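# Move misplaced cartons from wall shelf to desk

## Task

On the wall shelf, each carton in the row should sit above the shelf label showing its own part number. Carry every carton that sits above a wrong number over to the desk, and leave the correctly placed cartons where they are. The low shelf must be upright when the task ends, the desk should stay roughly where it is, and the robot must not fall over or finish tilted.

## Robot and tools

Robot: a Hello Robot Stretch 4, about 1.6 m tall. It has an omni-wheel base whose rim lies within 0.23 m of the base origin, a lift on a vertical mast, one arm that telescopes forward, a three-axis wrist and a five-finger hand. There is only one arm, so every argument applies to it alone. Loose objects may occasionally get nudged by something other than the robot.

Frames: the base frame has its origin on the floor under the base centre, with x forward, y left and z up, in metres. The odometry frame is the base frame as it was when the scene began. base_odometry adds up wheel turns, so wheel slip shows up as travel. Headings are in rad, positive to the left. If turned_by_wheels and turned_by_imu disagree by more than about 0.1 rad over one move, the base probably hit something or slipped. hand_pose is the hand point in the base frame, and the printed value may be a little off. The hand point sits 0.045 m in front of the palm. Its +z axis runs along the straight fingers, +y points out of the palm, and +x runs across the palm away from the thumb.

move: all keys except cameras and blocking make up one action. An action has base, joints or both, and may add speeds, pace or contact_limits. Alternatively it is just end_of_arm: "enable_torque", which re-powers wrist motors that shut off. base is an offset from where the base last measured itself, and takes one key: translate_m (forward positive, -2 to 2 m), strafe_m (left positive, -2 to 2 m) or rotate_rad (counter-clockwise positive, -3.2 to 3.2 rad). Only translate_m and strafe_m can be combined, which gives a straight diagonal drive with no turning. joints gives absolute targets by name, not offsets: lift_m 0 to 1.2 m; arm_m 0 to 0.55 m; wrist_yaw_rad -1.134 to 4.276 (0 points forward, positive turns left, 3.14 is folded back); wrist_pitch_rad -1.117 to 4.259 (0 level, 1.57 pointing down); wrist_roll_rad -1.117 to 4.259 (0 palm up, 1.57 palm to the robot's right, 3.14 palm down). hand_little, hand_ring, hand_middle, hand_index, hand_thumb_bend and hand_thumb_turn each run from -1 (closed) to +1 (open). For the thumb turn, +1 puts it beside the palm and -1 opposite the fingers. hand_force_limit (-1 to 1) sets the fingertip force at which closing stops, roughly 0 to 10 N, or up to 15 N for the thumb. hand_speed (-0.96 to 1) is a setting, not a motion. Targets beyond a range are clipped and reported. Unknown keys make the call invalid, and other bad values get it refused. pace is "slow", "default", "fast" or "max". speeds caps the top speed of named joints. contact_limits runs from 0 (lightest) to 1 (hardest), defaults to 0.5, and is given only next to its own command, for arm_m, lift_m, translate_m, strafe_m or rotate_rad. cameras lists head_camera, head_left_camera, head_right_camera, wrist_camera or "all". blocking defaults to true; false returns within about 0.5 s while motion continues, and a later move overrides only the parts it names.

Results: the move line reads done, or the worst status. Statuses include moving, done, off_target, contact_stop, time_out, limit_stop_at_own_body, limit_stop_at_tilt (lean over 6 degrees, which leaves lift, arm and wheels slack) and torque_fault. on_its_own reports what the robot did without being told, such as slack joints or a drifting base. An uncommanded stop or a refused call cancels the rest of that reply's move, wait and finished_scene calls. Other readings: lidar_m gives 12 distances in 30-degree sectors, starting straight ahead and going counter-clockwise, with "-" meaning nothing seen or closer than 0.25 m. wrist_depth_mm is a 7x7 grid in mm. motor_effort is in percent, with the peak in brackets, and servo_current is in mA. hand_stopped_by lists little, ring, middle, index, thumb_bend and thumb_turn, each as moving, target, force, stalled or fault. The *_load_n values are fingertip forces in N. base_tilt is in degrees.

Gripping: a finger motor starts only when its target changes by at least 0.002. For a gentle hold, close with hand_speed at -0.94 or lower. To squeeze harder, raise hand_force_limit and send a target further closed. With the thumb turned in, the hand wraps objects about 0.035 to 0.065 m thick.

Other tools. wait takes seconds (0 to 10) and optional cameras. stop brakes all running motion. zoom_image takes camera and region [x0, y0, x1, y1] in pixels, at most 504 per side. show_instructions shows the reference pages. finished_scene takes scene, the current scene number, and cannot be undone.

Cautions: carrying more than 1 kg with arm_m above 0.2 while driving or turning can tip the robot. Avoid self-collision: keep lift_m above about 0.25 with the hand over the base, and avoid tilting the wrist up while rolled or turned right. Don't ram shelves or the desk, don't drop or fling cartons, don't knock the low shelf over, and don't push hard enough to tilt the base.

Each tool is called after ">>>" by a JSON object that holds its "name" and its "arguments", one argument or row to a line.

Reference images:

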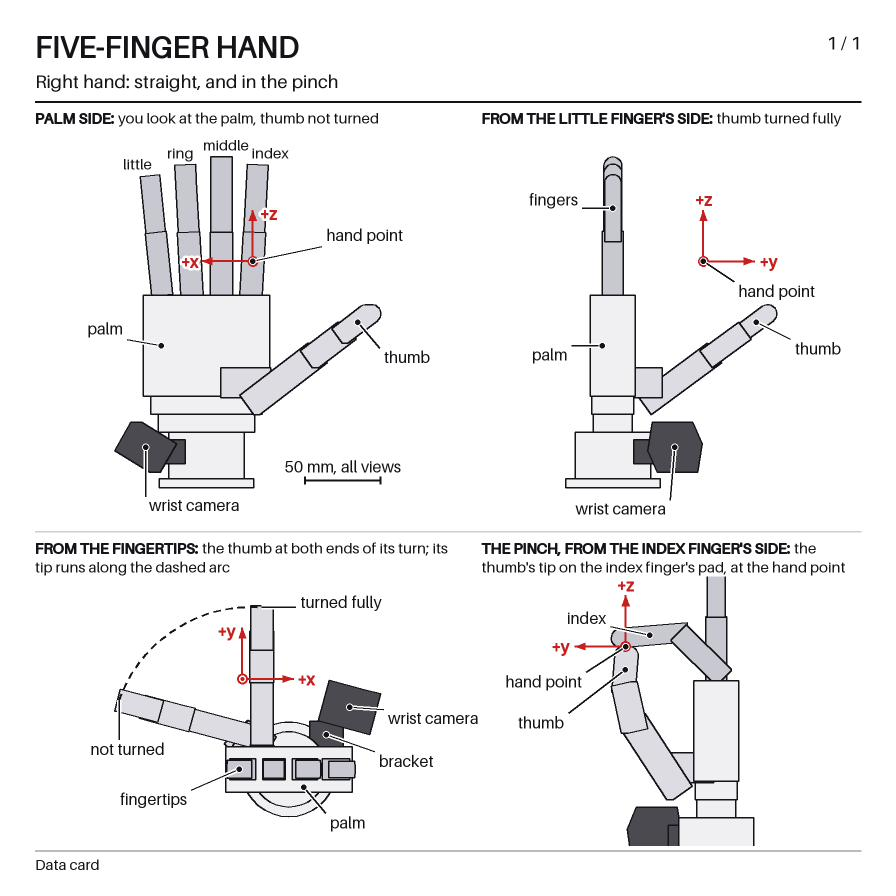

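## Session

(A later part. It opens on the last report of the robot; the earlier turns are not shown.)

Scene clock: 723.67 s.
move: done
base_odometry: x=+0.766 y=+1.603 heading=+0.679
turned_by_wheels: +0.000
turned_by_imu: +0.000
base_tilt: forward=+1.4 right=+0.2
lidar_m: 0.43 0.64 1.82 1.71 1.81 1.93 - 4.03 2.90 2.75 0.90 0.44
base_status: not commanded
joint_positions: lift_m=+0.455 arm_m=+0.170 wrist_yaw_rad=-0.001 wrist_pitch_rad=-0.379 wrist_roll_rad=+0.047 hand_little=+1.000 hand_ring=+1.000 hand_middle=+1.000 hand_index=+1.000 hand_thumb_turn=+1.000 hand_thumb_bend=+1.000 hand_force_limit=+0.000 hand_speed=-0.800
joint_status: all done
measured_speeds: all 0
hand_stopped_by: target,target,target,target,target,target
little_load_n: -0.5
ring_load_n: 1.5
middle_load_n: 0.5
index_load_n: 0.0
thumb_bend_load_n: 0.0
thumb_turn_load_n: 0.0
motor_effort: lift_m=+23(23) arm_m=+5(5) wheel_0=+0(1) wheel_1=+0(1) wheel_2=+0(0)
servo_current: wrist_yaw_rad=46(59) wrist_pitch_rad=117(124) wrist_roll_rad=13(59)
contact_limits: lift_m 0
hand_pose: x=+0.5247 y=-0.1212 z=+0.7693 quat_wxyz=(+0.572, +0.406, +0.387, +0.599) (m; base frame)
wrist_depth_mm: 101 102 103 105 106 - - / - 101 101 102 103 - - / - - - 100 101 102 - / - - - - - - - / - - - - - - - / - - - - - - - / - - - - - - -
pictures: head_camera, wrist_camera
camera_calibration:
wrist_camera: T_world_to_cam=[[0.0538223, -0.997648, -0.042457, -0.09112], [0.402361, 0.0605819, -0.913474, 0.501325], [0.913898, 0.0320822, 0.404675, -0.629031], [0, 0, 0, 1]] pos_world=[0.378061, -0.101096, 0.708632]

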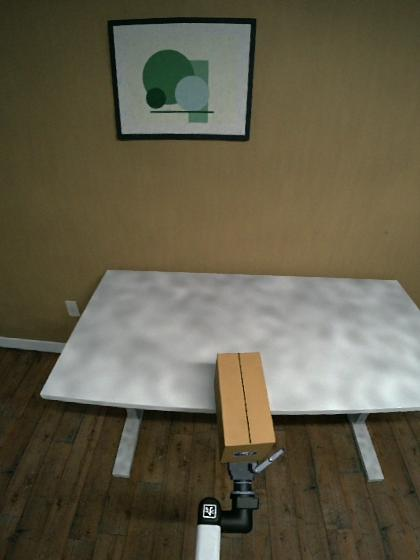

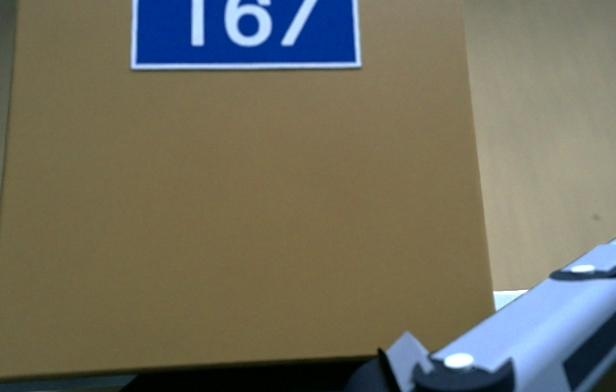

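>>> {"name": "move", "arguments": {
  "joints": {"lift_m": 0.447},
  "speeds": {"lift_m": 0.02},
  "contact_limits": {"lift_m": 0.0},
  "cameras": ["wrist_camera"]
}}

>>> {"name": "move", "arguments": {
  "joints": {"lift_m": 0.439},
  "speeds": {"lift_m": 0.02},
  "contact_limits": {"lift_m": 0.0},
  "cameras": ["head_camera", "wrist_camera"]
}}

Scene clock: 730.20 s.
move: done
base_odometry: x=+0.766 y=+1.603 heading=+0.679
turned_by_wheels: +0.000
turned_by_imu: +0.000
base_tilt: forward=+1.4 right=+0.1
lidar_m: 0.41 0.62 1.80 1.71 1.80 1.92 - 4.02 2.87 2.74 0.92 0.44
base_status: not commanded
joint_positions: lift_m=+0.447 arm_m=+0.170 wrist_yaw_rad=-0.001 wrist_pitch_rad=-0.379 wrist_roll_rad=+0.047 hand_little=+1.000 hand_ring=+1.000 hand_middle=+1.000 hand_index=+1.000 hand_thumb_turn=+1.000 hand_thumb_bend=+1.000 hand_force_limit=+0.000 hand_speed=-0.800
joint_status: all done
measured_speeds: all 0
hand_stopped_by: target,target,target,target,target,target
little_load_n: 0.5
ring_load_n: 0.5
middle_load_n: 0.0
index_load_n: 0.0
thumb_bend_load_n: 0.0
thumb_turn_load_n: 0.0
motor_effort: lift_m=+21(23) arm_m=+5(5) wheel_0=+0(1) wheel_1=+0(1) wheel_2=+0(0)
servo_current: wrist_yaw_rad=52(59) wrist_pitch_rad=124(124) wrist_roll_rad=52(59)
contact_limits: lift_m 0
hand_pose: x=+0.5247 y=-0.1212 z=+0.7615 quat_wxyz=(+0.572, +0.406, +0.387, +0.599) (m; base frame)
wrist_depth_mm: 101 103 104 105 106 - - / - 101 101 102 103 - - / - - - 101 101 102 - / - - - - - - - / - - - - - - - / - - - - - - - / - - - - - - -
pictures: wrist_camera
camera_calibration:
wrist_camera: T_world_to_cam=[[0.0538223, -0.997648, -0.042457, -0.0914512], [0.402361, 0.0605819, -0.913474, 0.4942], [0.913898, 0.0320822, 0.404675, -0.625874], [0, 0, 0, 1]] pos_world=[0.378061, -0.101096, 0.700832]

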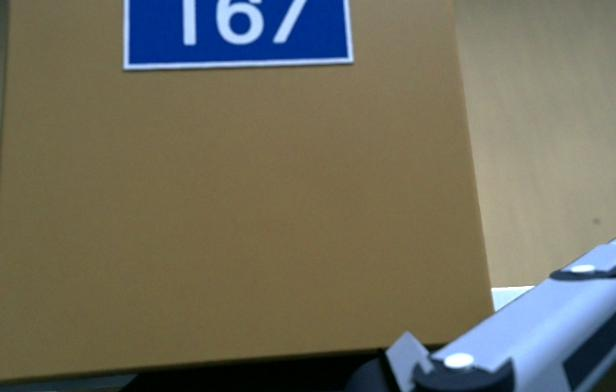

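Scene clock: 730.97 s.
move: done
base_odometry: x=+0.766 y=+1.603 heading=+0.679
turned_by_wheels: +0.000
turned_by_imu: +0.000
base_tilt: forward=+1.4 right=+0.3
lidar_m: 0.42 0.63 1.80 1.71 1.80 1.91 - 4.03 2.87 2.76 0.90 0.43
base_status: not commanded
joint_positions: lift_m=+0.439 arm_m=+0.170 wrist_yaw_rad=-0.001 wrist_pitch_rad=-0.380 wrist_roll_rad=+0.047 hand_little=+1.000 hand_ring=+1.000 hand_middle=+1.000 hand_index=+1.000 hand_thumb_turn=+1.000 hand_thumb_bend=+1.000 hand_force_limit=+0.000 hand_speed=-0.800
joint_status: all done
measured_speeds: all 0
hand_stopped_by: target,target,target,target,target,target
little_load_n: 0.0
ring_load_n: 0.0
middle_load_n: 0.0
index_load_n: 0.0
thumb_bend_load_n: 0.0
thumb_turn_load_n: 0.0
motor_effort: lift_m=+20(21) arm_m=+5(5) wheel_0=+0(1) wheel_1=+1(1) wheel_2=+0(0)
servo_current: wrist_yaw_rad=52(59) wrist_pitch_rad=117(124) wrist_roll_rad=39(59)
contact_limits: lift_m 0
hand_pose: x=+0.5245 y=-0.1212 z=+0.7538 quat_wxyz=(+0.572, +0.406, +0.387, +0.599) (m; base frame)
wrist_depth_mm: - 101 101 103 104 - - / - - - 101 102 - - / - - - - - - - / - - - - - - - / - - - - - - - / - - - - - - - / - - - - - - -
pictures: head_camera, wrist_camera
camera_calibration:
wrist_camera: T_world_to_cam=[[0.0538826, -0.997647, -0.0423866, -0.0918528], [0.403586, 0.060585, -0.912934, 0.486184], [0.913354, 0.0320846, 0.405901, -0.62323], [0, 0, 0, 1]] pos_world=[0.377961, -0.101096, 0.692931]

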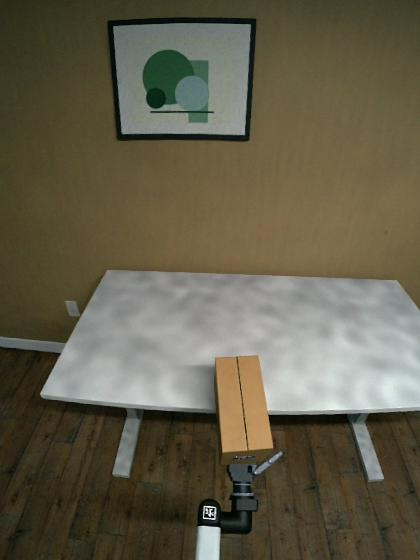

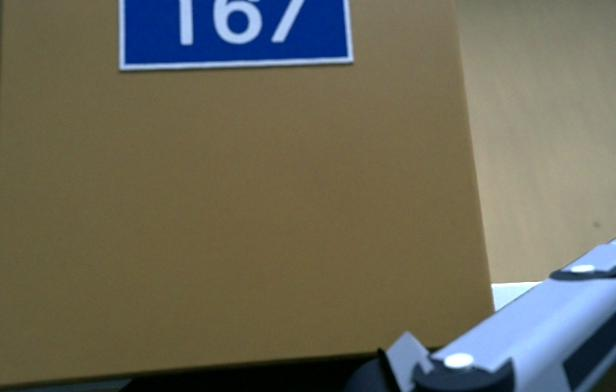

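>>> {"name": "move", "arguments": {
  "joints": {"lift_m": 0.527, "wrist_pitch_rad": -0.125, "arm_m": 0.156, "wrist_roll_rad": 0.02},
  "speeds": {"lift_m": 0.05, "wrist_pitch_rad": 0.15, "arm_m": 0.01, "wrist_roll_rad": 0.05},
  "contact_limits": {"lift_m": 0.5},
  "cameras": ["head_camera", "wrist_camera"]
}}

>>> {"name": "zoom_image", "arguments": {
  "camera": "head_camera",
  "region": [150, 310, 330, 490]
}}

Scene clock: 740.07 s.
move: done
base_odometry: x=+0.766 y=+1.603 heading=+0.678
turned_by_wheels: +0.000
turned_by_imu: +0.000
base_tilt: forward=+1.4 right=+0.2
lidar_m: 0.42 0.63 1.80 1.72 1.81 1.93 - 4.02 2.88 2.76 0.89 0.52
base_status: not commanded
joint_positions: lift_m=+0.526 arm_m=+0.156 wrist_yaw_rad=-0.001 wrist_pitch_rad=-0.116 wrist_roll_rad=+0.022 hand_little=+1.000 hand_ring=+1.000 hand_middle=+1.000 hand_index=+1.000 hand_thumb_turn=+1.000 hand_thumb_bend=+1.000 hand_force_limit=+0.000 hand_speed=-0.800
joint_status: all done
measured_speeds: all 0
hand_stopped_by: target,target,target,target,target,target
little_load_n: 0.0
ring_load_n: 0.0
middle_load_n: 0.0
index_load_n: 0.0
thumb_bend_load_n: 0.0
thumb_turn_load_n: 0.0
motor_effort: lift_m=+25(28) arm_m=-5(9) wheel_0=+0(1) wheel_1=+1(1) wheel_2=+0(0)
servo_current: wrist_yaw_rad=52(59) wrist_pitch_rad=52(111) wrist_roll_rad=39(72)
contact_limits: lift_m 0.5
hand_pose: x=+0.5400 y=-0.1198 z=+0.7893 quat_wxyz=(+0.522, +0.476, +0.465, +0.534) (m; base frame)
wrist_depth_mm: - - 100 101 102 - - / - - - - - - - / - - - - - - - / - - - - - - - / - - - - - - - / - - - - - - - / - - - - - - -
pictures: head_camera, wrist_camera
camera_calibration:
wrist_camera: T_world_to_cam=[[0.0380219, -0.998803, -0.0307788, -0.0904819], [0.15077, 0.0361824, -0.987906, 0.705053], [0.987837, 0.0329216, 0.151965, -0.491566], [0, 0, 0, 1]] pos_world=[0.382727, -0.099701, 0.768442]

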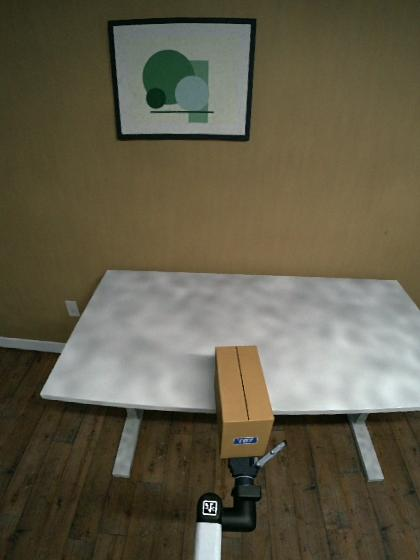

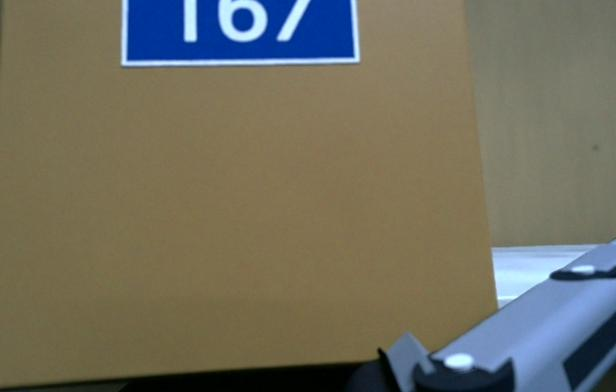

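Scaled by 2.800 from the camera's 420x560 image, which has a finer 1200x1600 frame.

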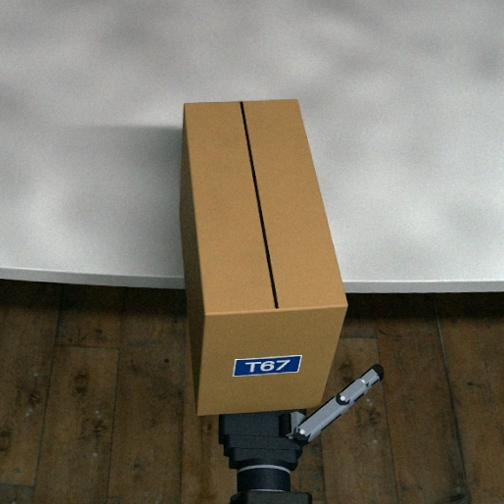

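>>> {"name": "move", "arguments": {
  "joints": {"lift_m": 0.617, "wrist_pitch_rad": 0.105, "arm_m": 0.157, "wrist_roll_rad": 0.0},
  "speeds": {"lift_m": 0.047, "wrist_pitch_rad": 0.12, "arm_m": 0.01, "wrist_roll_rad": 0.05},
  "contact_limits": {"lift_m": 0.5},
  "cameras": ["head_camera", "wrist_camera"]
}}

>>> {"name": "zoom_image", "arguments": {
  "camera": "head_camera",
  "region": [150, 310, 330, 490]
}}

Scene clock: 746.80 s.
move: done
base_odometry: x=+0.766 y=+1.603 heading=+0.678
turned_by_wheels: +0.000
turned_by_imu: +0.000
base_tilt: forward=+1.4 right=+0.2
lidar_m: 0.47 0.65 1.80 1.70 1.80 1.91 - 4.03 2.86 2.74 0.91 0.65
base_status: not commanded
joint_positions: lift_m=+0.616 arm_m=+0.157 wrist_yaw_rad=-0.001 wrist_pitch_rad=+0.113 wrist_roll_rad=+0.003 hand_little=+1.000 hand_ring=+1.000 hand_middle=+1.000 hand_index=+1.000 hand_thumb_turn=+1.000 hand_thumb_bend=+1.000 hand_force_limit=+0.000 hand_speed=-0.800
joint_status: all done
measured_speeds: all 0
hand_stopped_by: target,target,target,target,target,target
little_load_n: 0.0
ring_load_n: 0.0
middle_load_n: 0.0
index_load_n: 0.0
thumb_bend_load_n: 0.0
thumb_turn_load_n: 0.0
motor_effort: lift_m=+25(27) arm_m=+5(8) wheel_0=-1(1) wheel_1=+1(1) wheel_2=+0(0)
servo_current: wrist_yaw_rad=52(59) wrist_pitch_rad=52(65) wrist_roll_rad=33(72)
contact_limits: lift_m 0.5
hand_pose: x=+0.5545 y=-0.1186 z=+0.8294 quat_wxyz=(+0.471, +0.528, +0.526, +0.471) (m; base frame)
wrist_depth_mm: - 101 102 103 104 - - / - - - 101 102 - - / - - - - - - - / - - - - - - - / - - - - - - - / - - - - - - - / - - - - - - -
pictures: head_camera, wrist_camera
camera_calibration:
wrist_camera: T_world_to_cam=[[0.0323151, -0.999295, -0.0191227, -0.0952053], [-0.0772579, 0.016578, -0.996873, 0.873966], [0.996487, 0.0336914, -0.0766677, -0.32713], [0, 0, 0, 1]] pos_world=[0.396578, -0.0986052, 0.844332]

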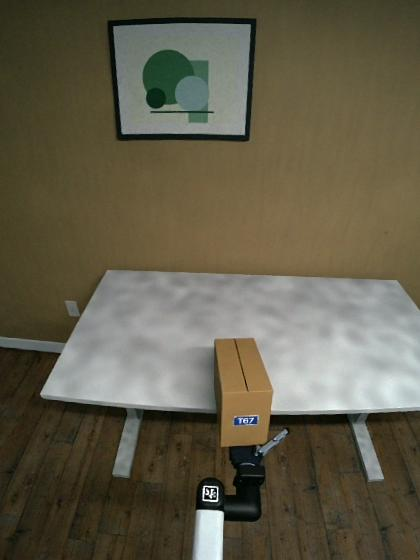

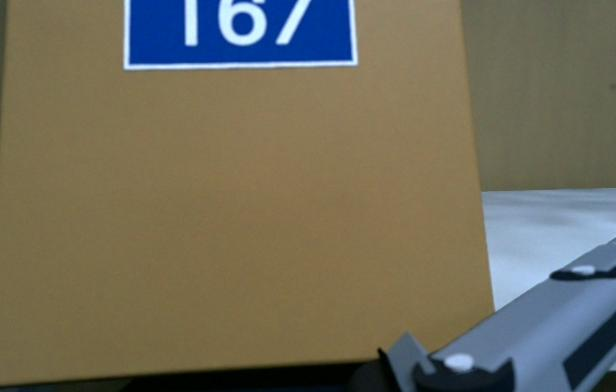

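Scaled by 2.800 from the camera's 420x560 image, which has a finer 1200x1600 frame.

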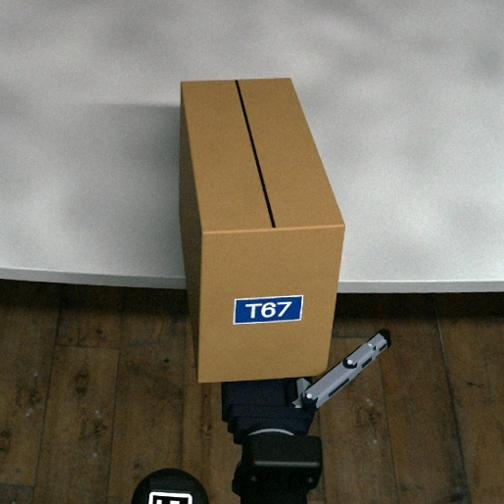

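>>> {"name": "move", "arguments": {
  "joints": {"arm_m": 0.242},
  "speeds": {"arm_m": 0.05},
  "contact_limits": {"arm_m": 0.1},
  "cameras": ["head_camera", "wrist_camera"]
}}

>>> {"name": "zoom_image", "arguments": {
  "camera": "head_camera",
  "region": [150, 310, 330, 490]
}}

Scene clock: 751.60 s.
move: done
base_odometry: x=+0.766 y=+1.603 heading=+0.678
turned_by_wheels: +0.000
turned_by_imu: +0.000
base_tilt: forward=+1.4 right=+0.1
lidar_m: 0.55 0.64 1.81 1.72 1.80 1.92 - 4.00 2.88 2.74 0.88 0.64
base_status: not commanded
joint_positions: lift_m=+0.616 arm_m=+0.242 wrist_yaw_rad=-0.001 wrist_pitch_rad=+0.113 wrist_roll_rad=+0.003 hand_little=+1.000 hand_ring=+1.000 hand_middle=+1.000 hand_index=+1.000 hand_thumb_turn=+1.000 hand_thumb_bend=+1.000 hand_force_limit=+0.000 hand_speed=-0.800
joint_status: all done
measured_speeds: all 0
hand_stopped_by: target,target,target,target,target,target
little_load_n: 0.0
ring_load_n: 0.0
middle_load_n: 0.0
index_load_n: 0.0
thumb_bend_load_n: 0.0
thumb_turn_load_n: 0.0
motor_effort: lift_m=+25(25) arm_m=+6(9) wheel_0=+0(1) wheel_1=+0(1) wheel_2=+0(0)
servo_current: wrist_yaw_rad=46(59) wrist_pitch_rad=59(59) wrist_roll_rad=46(65)
contact_limits: arm_m 0.1; lift_m 0.5
hand_pose: x=+0.6394 y=-0.1186 z=+0.8294 quat_wxyz=(+0.471, +0.528, +0.526, +0.471) (m; base frame)
wrist_depth_mm: - 101 102 103 105 - - / - - - 101 102 - - / - - - - 101 101 - / - - - - - - - / - - - - - - - / - - - - - - - / - - - - - - -
pictures: head_camera, wrist_camera
camera_calibration:
wrist_camera: T_world_to_cam=[[0.0323151, -0.999295, -0.0191227, -0.0979488], [-0.0772579, 0.016578, -0.996873, 0.880525], [0.996487, 0.0336914, -0.0766677, -0.411732], [0, 0, 0, 1]] pos_world=[0.481478, -0.0986052, 0.844332]

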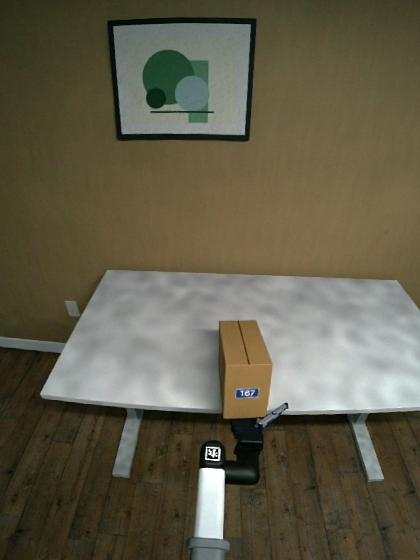

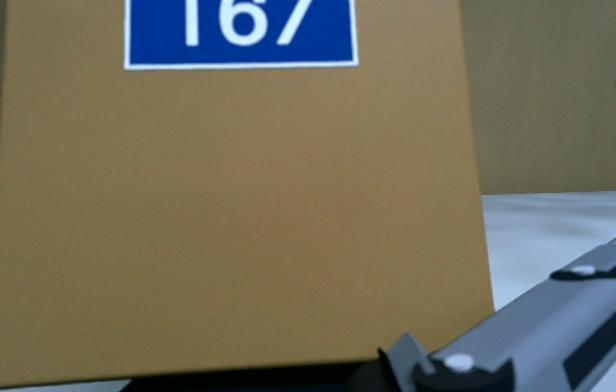

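Scaled by 2.800 from the camera's 420x560 image, which has a finer 1200x1600 frame.

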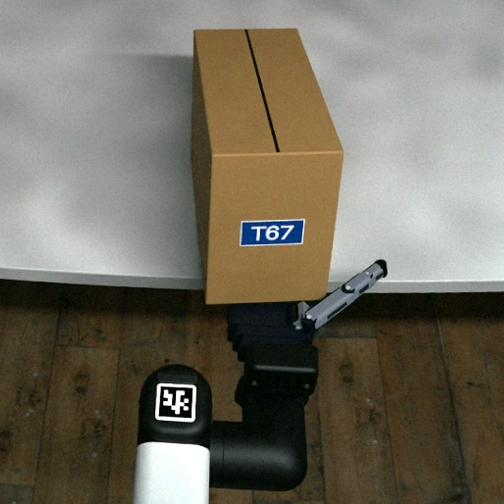

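>>> {"name": "move", "arguments": {
  "joints": {"lift_m": 0.694, "wrist_pitch_rad": 0.297, "arm_m": 0.260},
  "speeds": {"lift_m": 0.049, "wrist_pitch_rad": 0.12, "arm_m": 0.012},
  "contact_limits": {"lift_m": 0.5},
  "cameras": ["head_camera", "wrist_camera"]
}}

>>> {"name": "move", "arguments": {
  "joints": {"lift_m": 0.771, "wrist_pitch_rad": 0.506, "arm_m": 0.297},
  "speeds": {"lift_m": 0.044, "wrist_pitch_rad": 0.12, "arm_m": 0.021},
  "contact_limits": {"lift_m": 0.5},
  "cameras": ["head_camera", "wrist_camera"]
}}

>>> {"name": "zoom_image", "arguments": {
  "camera": "head_camera",
  "region": [150, 280, 330, 460]
}}

Scene clock: 765.73 s.
move: done
base_odometry: x=+0.766 y=+1.603 heading=+0.678
turned_by_wheels: +0.000
turned_by_imu: +0.000
base_tilt: forward=+1.5 right=+0.2
lidar_m: 0.58 0.67 1.81 1.71 1.81 1.96 - 4.05 2.89 2.74 0.93 0.65
base_status: not commanded
joint_positions: lift_m=+0.694 arm_m=+0.260 wrist_yaw_rad=-0.001 wrist_pitch_rad=+0.303 wrist_roll_rad=+0.003 hand_little=+1.000 hand_ring=+1.000 hand_middle=+1.000 hand_index=+1.000 hand_thumb_turn=+1.000 hand_thumb_bend=+1.000 hand_force_limit=+0.000 hand_speed=-0.800
joint_status: all done
measured_speeds: all 0
hand_stopped_by: target,target,target,target,target,target
little_load_n: 0.0
ring_load_n: 0.0
middle_load_n: 0.0
index_load_n: 0.0
thumb_bend_load_n: 0.0
thumb_turn_load_n: 0.0
motor_effort: lift_m=+24(27) arm_m=+5(9) wheel_0=+0(1) wheel_1=+0(1) wheel_2=+0(0)
servo_current: wrist_yaw_rad=52(59) wrist_pitch_rad=46(72) wrist_roll_rad=39(72)
contact_limits: lift_m 0.5
hand_pose: x=+0.6599 y=-0.1186 z=+0.8630 quat_wxyz=(+0.418, +0.571, +0.569, +0.419) (m; base frame)
wrist_depth_mm: 106 107 109 110 111 - - / 105 105 106 107 109 - - / 101 102 104 105 106 - - / - 101 100 102 - - - / - - - - - - - / - - - - - - - / - - - - - - -
pictures: head_camera, wrist_camera
camera_calibration:
wrist_camera: T_world_to_cam=[[0.0280651, -0.999291, -0.0250794, -0.0900246], [-0.264416, 0.0167741, -0.964263, 1.01095], [0.964, 0.0336935, -0.263757, -0.246735], [0, 0, 0, 1]] pos_world=[0.507689, -0.0986052, 0.907484]

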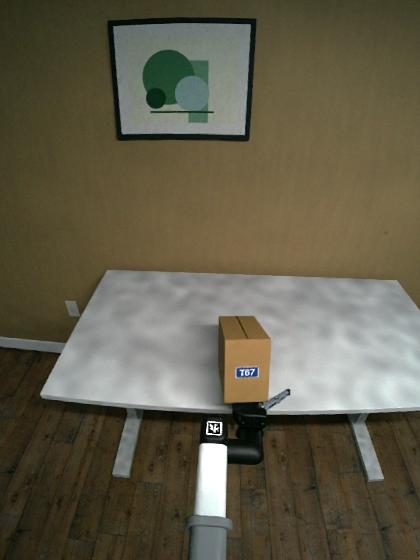

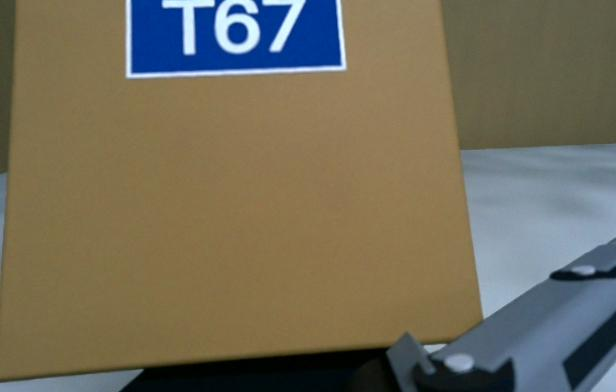

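Scene clock: 767.90 s.
move: done
base_odometry: x=+0.766 y=+1.603 heading=+0.678
turned_by_wheels: +0.000
turned_by_imu: +0.000
base_tilt: forward=+1.5 right=+0.2
lidar_m: 0.61 0.62 1.81 1.72 1.78 1.96 - 4.03 2.87 2.77 0.91 0.65
base_status: not commanded
joint_positions: lift_m=+0.771 arm_m=+0.297 wrist_yaw_rad=-0.001 wrist_pitch_rad=+0.511 wrist_roll_rad=+0.003 hand_little=+1.000 hand_ring=+1.000 hand_middle=+1.000 hand_index=+1.000 hand_thumb_turn=+1.000 hand_thumb_bend=+1.000 hand_force_limit=+0.000 hand_speed=-0.800
joint_status: all done
measured_speeds: all 0
hand_stopped_by: target,target,target,target,target,target
little_load_n: 0.5
ring_load_n: 0.0
middle_load_n: 0.0
index_load_n: 0.0
thumb_bend_load_n: 0.0
thumb_turn_load_n: 0.0
motor_effort: lift_m=+23(25) arm_m=+6(9) wheel_0=-1(1) wheel_1=+1(1) wheel_2=+0(1)
servo_current: wrist_yaw_rad=52(59) wrist_pitch_rad=46(59) wrist_roll_rad=39(72)
contact_limits: lift_m 0.5
hand_pose: x=+0.6902 y=-0.1186 z=+0.8929 quat_wxyz=(+0.357, +0.611, +0.609, +0.358) (m; base frame)
wrist_depth_mm: 112 113 114 115 116 - - / 110 111 112 112 113 - - / 106 107 108 109 110 - - / 103 105 105 107 107 - - / - 102 103 103 - - - / - - - 101 102 - - / 273 - - 117 - - -
pictures: head_camera, wrist_camera
camera_calibration:
wrist_camera: T_world_to_cam=[[0.0222777, -0.999285, -0.0305607, -0.0812142], [-0.457883, 0.0169754, -0.88885, 1.11404], [0.888733, 0.0337948, -0.457177, -0.0432618], [0, 0, 0, 1]] pos_world=[0.550355, -0.0986053, 0.96795]

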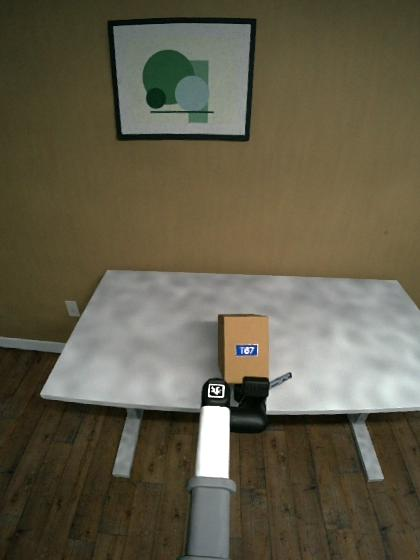

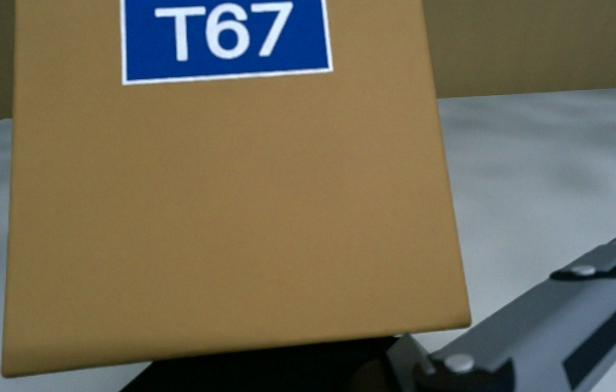

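Scaled by 2.800 from the camera's 420x560 image, which has a finer 1200x1600 frame.

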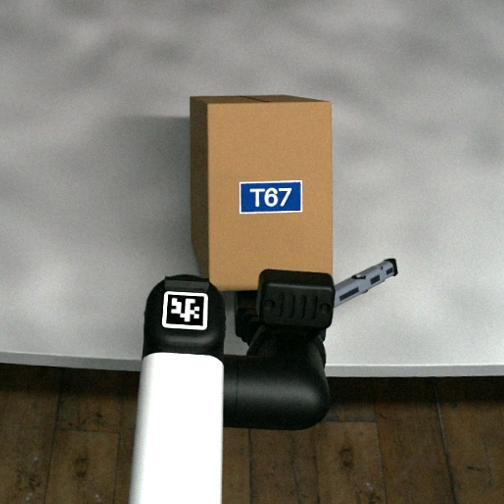

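>>> {"name": "move", "arguments": {
  "joints": {"lift_m": 0.801, "wrist_pitch_rad": 0.592, "arm_m": 0.317},
  "speeds": {"lift_m": 0.035, "wrist_pitch_rad": 0.1, "arm_m": 0.023},
  "contact_limits": {"lift_m": 0.5},
  "cameras": ["head_left_camera", "wrist_camera"]
}}

>>> {"name": "zoom_image", "arguments": {
  "camera": "head_left_camera",
  "region": [180, 280, 320, 440]
}}

Scene clock: 774.03 s.
move: done
base_odometry: x=+0.766 y=+1.603 heading=+0.678
turned_by_wheels: +0.000
turned_by_imu: +0.000
base_tilt: forward=+1.2 right=+0.3
lidar_m: 0.59 0.65 1.80 1.70 1.81 1.94 - 4.05 2.90 2.76 0.92 0.66
base_status: not commanded
joint_positions: lift_m=+0.801 arm_m=+0.317 wrist_yaw_rad=-0.001 wrist_pitch_rad=+0.597 wrist_roll_rad=+0.003 hand_little=+1.000 hand_ring=+1.000 hand_middle=+1.000 hand_index=+1.000 hand_thumb_turn=+1.000 hand_thumb_bend=+1.000 hand_force_limit=+0.000 hand_speed=-0.800
joint_status: all done
measured_speeds: all 0
hand_stopped_by: target,target,target,target,target,target
little_load_n: 0.5
ring_load_n: 0.0
middle_load_n: 0.0
index_load_n: 0.0
thumb_bend_load_n: 0.0
thumb_turn_load_n: 0.0
motor_effort: lift_m=+23(25) arm_m=+6(8) wheel_0=+0(1) wheel_1=+0(1) wheel_2=-1(1)
servo_current: wrist_yaw_rad=52(59) wrist_pitch_rad=46(52) wrist_roll_rad=59(59)
contact_limits: lift_m 0.5
hand_pose: x=+0.7046 y=-0.1186 z=+0.9042 quat_wxyz=(+0.331, +0.626, +0.624, +0.331) (m; base frame)
wrist_depth_mm: 115 116 117 118 119 - - / 113 113 114 115 116 - - / 109 111 - 112 112 - - / 106 107 107 109 109 - - / - 104 105 105 - - - / 101 102 102 102 104 - - / 285 285 - 117 - - -
pictures: head_left_camera, wrist_camera
camera_calibration:
wrist_camera: T_world_to_cam=[[0.0195897, -0.999285, -0.0323509, -0.0776791], [-0.532077, 0.0169748, -0.846526, 1.14465], [0.84647, 0.0337964, -0.531363, 0.0459112], [0, 0, 0, 1]] pos_world=[0.571698, -0.0986053, 0.990855]

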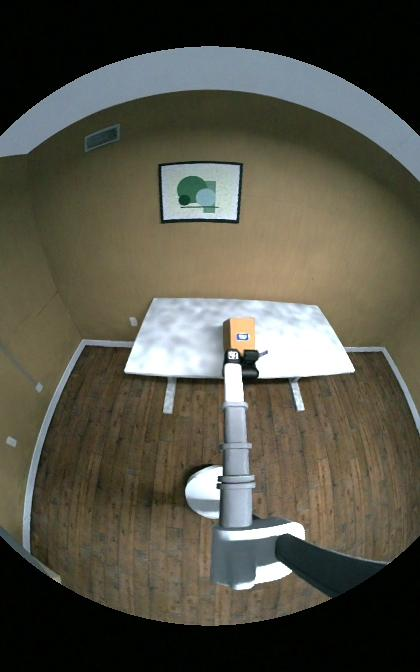

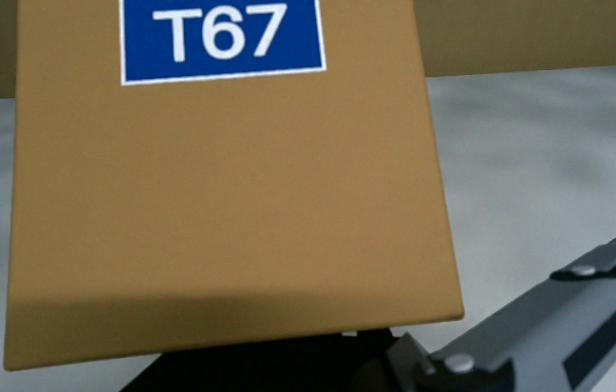

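Scaled by 3.150 from the camera's 420x672 image, which has a finer 600x960 frame.

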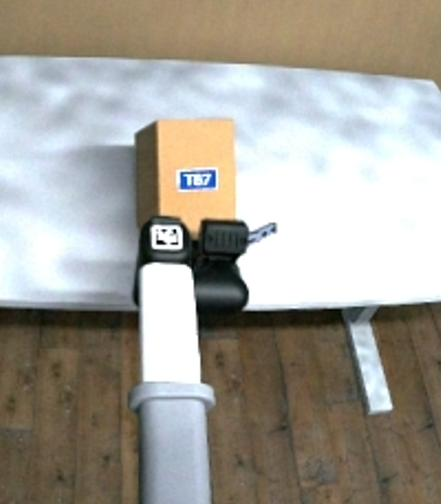

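>>> {"name": "move", "arguments": {
  "joints": {"lift_m": 0.832, "arm_m": 0.286},
  "speeds": {"lift_m": 0.031, "arm_m": 0.031},
  "cameras": ["head_camera", "wrist_camera"]
}}

>>> {"name": "zoom_image", "arguments": {
  "camera": "head_camera",
  "region": [150, 280, 330, 460]
}}

Scene clock: 778.67 s.
move: done
base_odometry: x=+0.766 y=+1.603 heading=+0.678
turned_by_wheels: +0.000
turned_by_imu: +0.000
base_tilt: forward=+1.4 right=+0.2
lidar_m: 0.61 0.65 1.80 1.70 1.80 1.91 - 4.02 2.87 2.76 0.93 0.65
base_status: not commanded
joint_positions: lift_m=+0.832 arm_m=+0.286 wrist_yaw_rad=-0.001 wrist_pitch_rad=+0.597 wrist_roll_rad=+0.003 hand_little=+1.000 hand_ring=+1.000 hand_middle=+1.000 hand_index=+1.000 hand_thumb_turn=+1.000 hand_thumb_bend=+1.000 hand_force_limit=+0.000 hand_speed=-0.800
joint_status: all done
measured_speeds: all 0
hand_stopped_by: target,target,target,target,target,target
little_load_n: 0.5
ring_load_n: 0.0
middle_load_n: 0.0
index_load_n: 0.0
thumb_bend_load_n: 0.0
thumb_turn_load_n: 0.0
motor_effort: lift_m=+23(25) arm_m=-5(9) wheel_0=-1(1) wheel_1=+0(1) wheel_2=-1(1)
servo_current: wrist_yaw_rad=52(59) wrist_pitch_rad=46(52) wrist_roll_rad=39(72)
hand_pose: x=+0.6738 y=-0.1186 z=+0.9351 quat_wxyz=(+0.331, +0.626, +0.624, +0.331) (m; base frame)
wrist_depth_mm: - 165 167 168 - - - / - 161 162 163 164 - - / - 156 157 159 159 - - / - 152 153 153 155 - - / - 147 149 149 150 - - / - 143 145 146 148 - - / - - - 117 - - -
pictures: head_camera, wrist_camera
camera_calibration:
wrist_camera: T_world_to_cam=[[0.0195846, -0.999284, -0.0323575, -0.0760634], [-0.532193, 0.0169784, -0.846453, 1.15449], [0.846396, 0.0337979, -0.53148, 0.0886137], [0, 0, 0, 1]] pos_world=[0.540899, -0.0986053, 1.02186]

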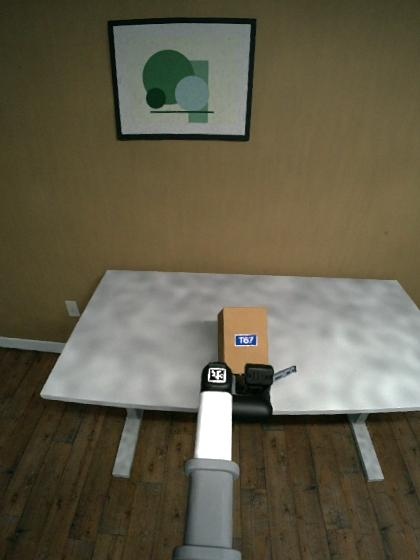

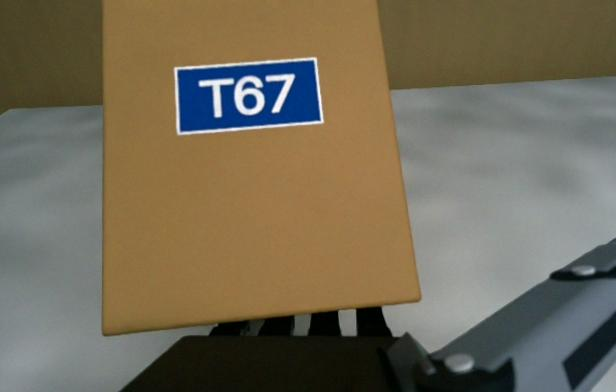

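Scaled by 2.800 from the camera's 420x560 image, which has a finer 1200x1600 frame.

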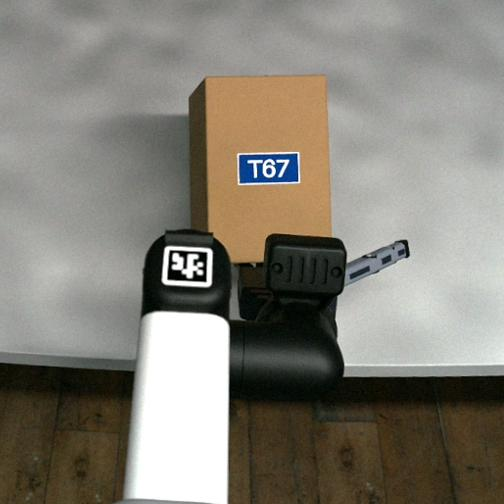

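>>> {"name": "move", "arguments": {
  "joints": {"lift_m": 0.859, "arm_m": 0.257},
  "speeds": {"lift_m": 0.03, "arm_m": 0.031},
  "cameras": ["head_camera", "wrist_camera"]
}}

>>> {"name": "zoom_image", "arguments": {
  "camera": "head_camera",
  "region": [150, 280, 330, 460]
}}

Scene clock: 782.13 s.
move: done
base_odometry: x=+0.766 y=+1.603 heading=+0.678
turned_by_wheels: +0.000
turned_by_imu: +0.000
base_tilt: forward=+1.3 right=+0.3
lidar_m: 0.62 0.66 1.80 1.70 1.83 1.92 - 4.02 2.89 2.75 0.90 0.65
base_status: not commanded
joint_positions: lift_m=+0.859 arm_m=+0.257 wrist_yaw_rad=-0.001 wrist_pitch_rad=+0.597 wrist_roll_rad=+0.003 hand_little=+1.000 hand_ring=+1.000 hand_middle=+1.000 hand_index=+1.000 hand_thumb_turn=+1.000 hand_thumb_bend=+1.000 hand_force_limit=+0.000 hand_speed=-0.800
joint_status: all done
measured_speeds: all 0
hand_stopped_by: target,target,target,target,target,target
little_load_n: 0.0
ring_load_n: 0.0
middle_load_n: 0.0
index_load_n: 0.0
thumb_bend_load_n: 0.0
thumb_turn_load_n: 0.0
motor_effort: lift_m=+22(24) arm_m=-5(8) wheel_0=+0(1) wheel_1=+1(1) wheel_2=-1(1)
servo_current: wrist_yaw_rad=46(52) wrist_pitch_rad=46(52) wrist_roll_rad=46(65)
hand_pose: x=+0.6448 y=-0.1186 z=+0.9622 quat_wxyz=(+0.331, +0.626, +0.624, +0.331) (m; base frame)
wrist_depth_mm: - 210 210 213 - - - / - 203 204 206 - - - / - 198 198 200 - - - / - - 193 194 196 - - / - - 189 189 189 - - / - - 183 185 186 - - / - - - 117 - - -
pictures: head_camera, wrist_camera
camera_calibration:
wrist_camera: T_world_to_cam=[[0.0195846, -0.999284, -0.0323575, -0.0746218], [-0.532193, 0.0169784, -0.846453, 1.16191], [0.846396, 0.0337979, -0.53148, 0.127509], [0, 0, 0, 1]] pos_world=[0.511899, -0.0986053, 1.04886]

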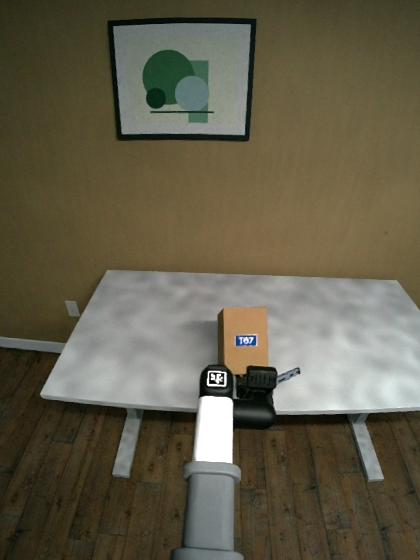

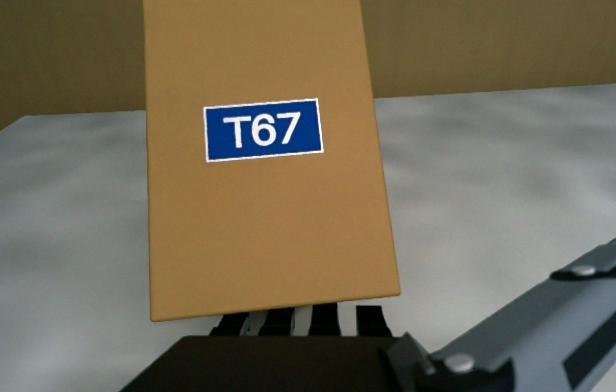

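Scaled by 2.800 from the camera's 420x560 image, which has a finer 1200x1600 frame.

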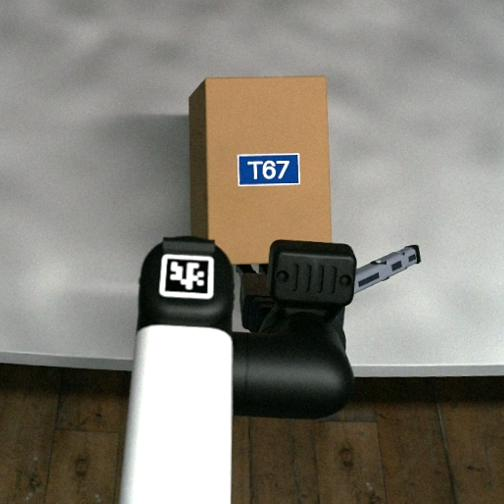

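>>> {"name": "move", "arguments": {
  "joints": {"lift_m": 0.8675, "arm_m": 0.247},
  "speeds": {"lift_m": 0.03, "arm_m": 0.034}
}}

>>> {"name": "move", "arguments": {
  "joints": {"lift_m": 0.772, "arm_m": 0.1895, "wrist_pitch_rad": 0.372},
  "speeds": {"lift_m": 0.06, "arm_m": 0.036, "wrist_pitch_rad": 0.14},
  "cameras": ["head_camera", "wrist_camera"]
}}

>>> {"name": "zoom_image", "arguments": {
  "camera": "head_camera",
  "region": [150, 280, 330, 460]
}}

Scene clock: 792.30 s.
move: done
base_odometry: x=+0.766 y=+1.603 heading=+0.678
turned_by_wheels: +0.000
turned_by_imu: +0.000
base_tilt: forward=+1.3 right=+0.2
lidar_m: 0.61 0.64 1.80 1.71 1.79 1.96 - 4.04 2.85 2.77 0.92 0.65
base_status: not commanded
joint_positions: lift_m=+0.867 arm_m=+0.247 wrist_yaw_rad=-0.001 wrist_pitch_rad=+0.597 wrist_roll_rad=+0.003 hand_little=+1.000 hand_ring=+1.000 hand_middle=+1.000 hand_index=+1.000 hand_thumb_turn=+1.000 hand_thumb_bend=+1.000 hand_force_limit=+0.000 hand_speed=-0.800
joint_status: all done
measured_speeds: all 0
hand_stopped_by: target,target,target,target,target,target
little_load_n: 0.5
ring_load_n: 0.0
middle_load_n: 0.0
index_load_n: 0.0
thumb_bend_load_n: -0.5
thumb_turn_load_n: 0.0
motor_effort: lift_m=+22(24) arm_m=-5(6) wheel_0=+0(1) wheel_1=+0(1) wheel_2=+0(1)
servo_current: wrist_yaw_rad=52(52) wrist_pitch_rad=46(52) wrist_roll_rad=52(72)
hand_pose: x=+0.6348 y=-0.1186 z=+0.9706 quat_wxyz=(+0.331, +0.626, +0.624, +0.331) (m; base frame)
wrist_depth_mm: - 224 224 226 - - - / - - 219 220 - - - / - - 211 213 - - - / - - 206 208 - - - / - - 200 202 202 - - / - - 196 198 192 - - / - - - 117 - - -
pictures: none

Scene clock: 794.37 s.
move: done
base_odometry: x=+0.766 y=+1.603 heading=+0.678
turned_by_wheels: +0.000
turned_by_imu: +0.000
base_tilt: forward=+1.4 right=+0.2
lidar_m: 0.57 0.62 1.81 1.71 1.78 1.94 - 4.00 2.88 2.75 0.91 0.65
base_status: not commanded
joint_positions: lift_m=+0.772 arm_m=+0.190 wrist_yaw_rad=-0.001 wrist_pitch_rad=+0.391 wrist_roll_rad=+0.003 hand_little=+1.000 hand_ring=+1.000 hand_middle=+1.000 hand_index=+1.000 hand_thumb_turn=+1.000 hand_thumb_bend=+1.000 hand_force_limit=+0.000 hand_speed=-0.800
joint_status: all done
measured_speeds: all 0
hand_stopped_by: target,target,target,target,target,target
little_load_n: 0.5
ring_load_n: 0.0
middle_load_n: 0.0
index_load_n: 0.0
thumb_bend_load_n: 0.0
thumb_turn_load_n: 0.0
motor_effort: lift_m=+18(21) arm_m=-5(8) wheel_0=+0(1) wheel_1=+0(1) wheel_2=-1(1)
servo_current: wrist_yaw_rad=46(59) wrist_pitch_rad=111(130) wrist_roll_rad=46(59)
hand_pose: x=+0.5880 y=-0.1186 z=+0.9214 quat_wxyz=(+0.393, +0.589, +0.587, +0.394) (m; base frame)
wrist_depth_mm: - 212 213 216 - - - / - - 209 211 - - - / - - 205 206 - - - / - - 200 203 - - - / - - 196 199 199 - - / - - 193 195 197 - - / - - - 117 - - -
pictures: head_camera, wrist_camera
camera_calibration:
wrist_camera: T_world_to_cam=[[0.0257499, -0.999291, -0.027453, -0.0829888], [-0.34821, 0.0167763, -0.937267, 1.07271], [0.937063, 0.0336939, -0.347531, -0.068881], [0, 0, 0, 1]] pos_world=[0.44021, -0.0986052, 0.979198]

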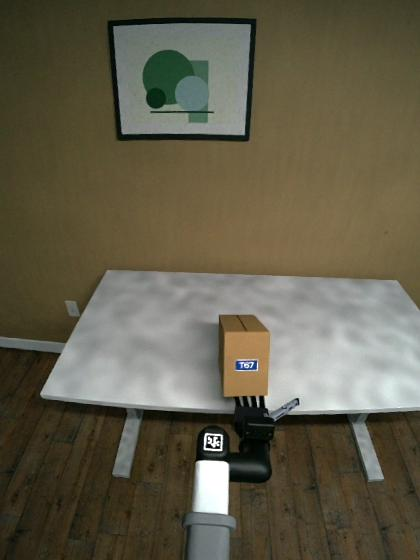

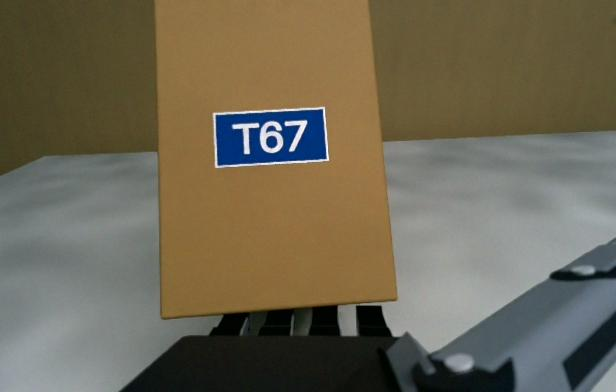

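Scaled by 2.800 from the camera's 420x560 image, which has a finer 1200x1600 frame.

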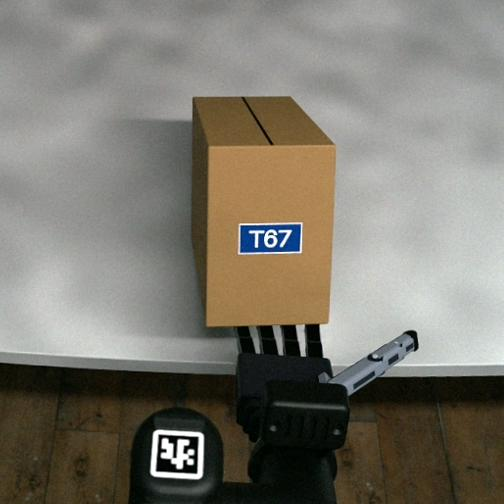

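>>> {"name": "move", "arguments": {
  "joints": {"lift_m": 0.650, "arm_m": 0.153, "wrist_pitch_rad": 0.122},
  "speeds": {"lift_m": 0.06, "arm_m": 0.018, "wrist_pitch_rad": 0.132},
  "cameras": ["head_camera", "wrist_camera"]
}}

>>> {"name": "zoom_image", "arguments": {
  "camera": "head_camera",
  "region": [180, 320, 310, 450]
}}

Scene clock: 799.43 s.
move: off_target
base_odometry: x=+0.766 y=+1.603 heading=+0.678
turned_by_wheels: +0.000
turned_by_imu: +0.000
base_tilt: forward=+1.3 right=+0.2
lidar_m: 0.56 0.66 1.78 1.72 1.78 1.92 - 4.03 2.86 2.77 0.91 0.67
base_status: not commanded
joint_positions: lift_m=+0.650 arm_m=+0.153 wrist_yaw_rad=-0.001 wrist_pitch_rad=+0.147 wrist_roll_rad=+0.003 hand_little=+1.000 hand_ring=+1.000 hand_middle=+1.000 hand_index=+1.000 hand_thumb_turn=+1.000 hand_thumb_bend=+1.000 hand_force_limit=+0.000 hand_speed=-0.800
joint_status: wrist_pitch_rad off_target (ended at +0.147, target +0.122); the others done
measured_speeds: all 0
hand_stopped_by: target,target,target,target,target,target
little_load_n: 0.5
ring_load_n: 0.5
middle_load_n: 0.0
index_load_n: 0.0
thumb_bend_load_n: 0.0
thumb_turn_load_n: 0.0
on_its_own: wrist_pitch_rad is at rest, and its servo_current (156 mA) is outside its rest range (0 to 130 mA)
motor_effort: lift_m=+19(19) arm_m=-5(8) wheel_0=+0(1) wheel_1=+0(1) wheel_2=-1(1)
servo_current: wrist_yaw_rad=46(59) wrist_pitch_rad=156(182) wrist_roll_rad=39(59)
hand_pose: x=+0.5517 y=-0.1186 z=+0.8552 quat_wxyz=(+0.462, +0.536, +0.534, +0.462) (m; base frame)
wrist_depth_mm: - - 207 209 211 - - / - - 204 206 207 - - / - - 202 202 204 - - / - - 198 200 - - - / - - 196 198 199 - - / - - 194 195 197 - - / 271 274 - 117 - - -
pictures: head_camera, wrist_camera
camera_calibration:
wrist_camera: T_world_to_cam=[[0.0316488, -0.999295, -0.0202081, -0.0933256], [-0.11107, 0.0165767, -0.993674, 0.915377], [0.993308, 0.0336931, -0.110467, -0.291704], [0, 0, 0, 1]] pos_world=[0.394377, -0.0986052, 0.875477]

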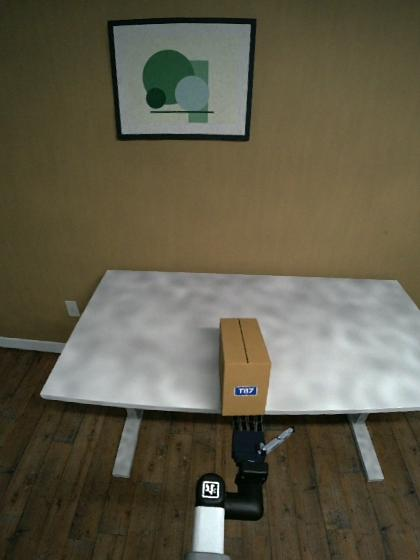

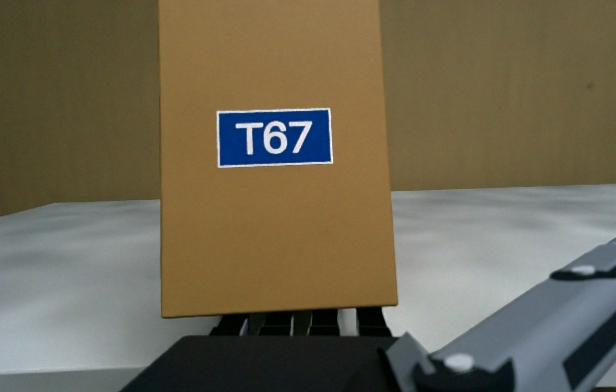

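Scaled by 3.877 from the camera's 420x560 image, which has a finer 1200x1600 frame.

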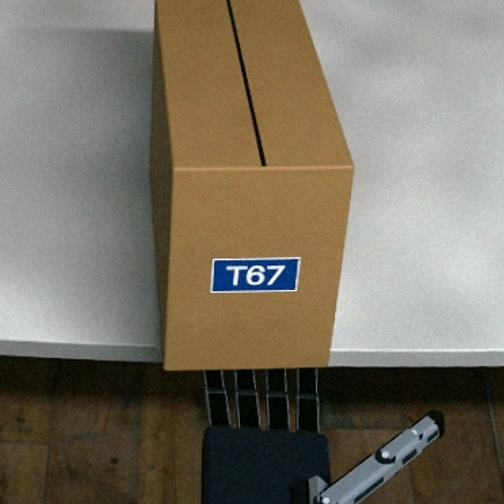

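>>> {"name": "move", "arguments": {
  "joints": {"arm_m": 0.135},
  "speeds": {"arm_m": 0.03},
  "cameras": ["wrist_camera"]
}}

Scene clock: 805.30 s.
move: done
base_odometry: x=+0.766 y=+1.603 heading=+0.678
turned_by_wheels: +0.000
turned_by_imu: +0.000
base_tilt: forward=+1.2 right=+0.2
lidar_m: 0.56 0.62 1.78 1.72 1.79 1.93 - 4.03 2.91 2.75 0.92 0.66
base_status: not commanded
joint_positions: lift_m=+0.650 arm_m=+0.135 wrist_yaw_rad=-0.001 wrist_pitch_rad=+0.147 wrist_roll_rad=+0.003 hand_little=+1.000 hand_ring=+1.000 hand_middle=+1.000 hand_index=+1.000 hand_thumb_turn=+1.000 hand_thumb_bend=+1.000 hand_force_limit=+0.000 hand_speed=-0.800
joint_status: all done
measured_speeds: all 0
hand_stopped_by: target,target,target,target,target,target
little_load_n: 0.0
ring_load_n: 1.0
middle_load_n: 0.0
index_load_n: 0.0
thumb_bend_load_n: 0.0
thumb_turn_load_n: 0.0
on_its_own: wrist_pitch_rad is at rest, and its servo_current (156 mA) is outside its rest range (0 to 130 mA)
motor_effort: lift_m=+19(19) arm_m=-6(9) wheel_0=-1(1) wheel_1=+0(1) wheel_2=-1(1)
servo_current: wrist_yaw_rad=52(59) wrist_pitch_rad=156(156) wrist_roll_rad=52(52)
hand_pose: x=+0.5338 y=-0.1186 z=+0.8552 quat_wxyz=(+0.462, +0.536, +0.534, +0.462) (m; base frame)
wrist_depth_mm: - - 208 207 205 - - / - - 206 204 203 - - / - - 203 201 200 - - / - - 201 198 198 - - / - - 198 197 196 - - / - - 196 195 193 - - / 283 282 - 117 - - -
pictures: wrist_camera
camera_calibration:
wrist_camera: T_world_to_cam=[[0.0316488, -0.999295, -0.0202081, -0.0927559], [-0.11107, 0.0165767, -0.993674, 0.913378], [0.993308, 0.0336931, -0.110467, -0.273824], [0, 0, 0, 1]] pos_world=[0.376377, -0.0986052, 0.875477]

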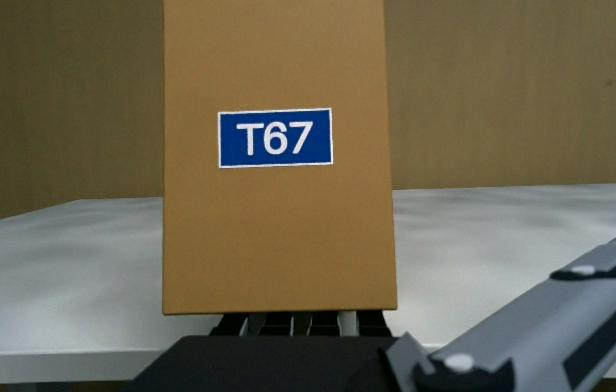

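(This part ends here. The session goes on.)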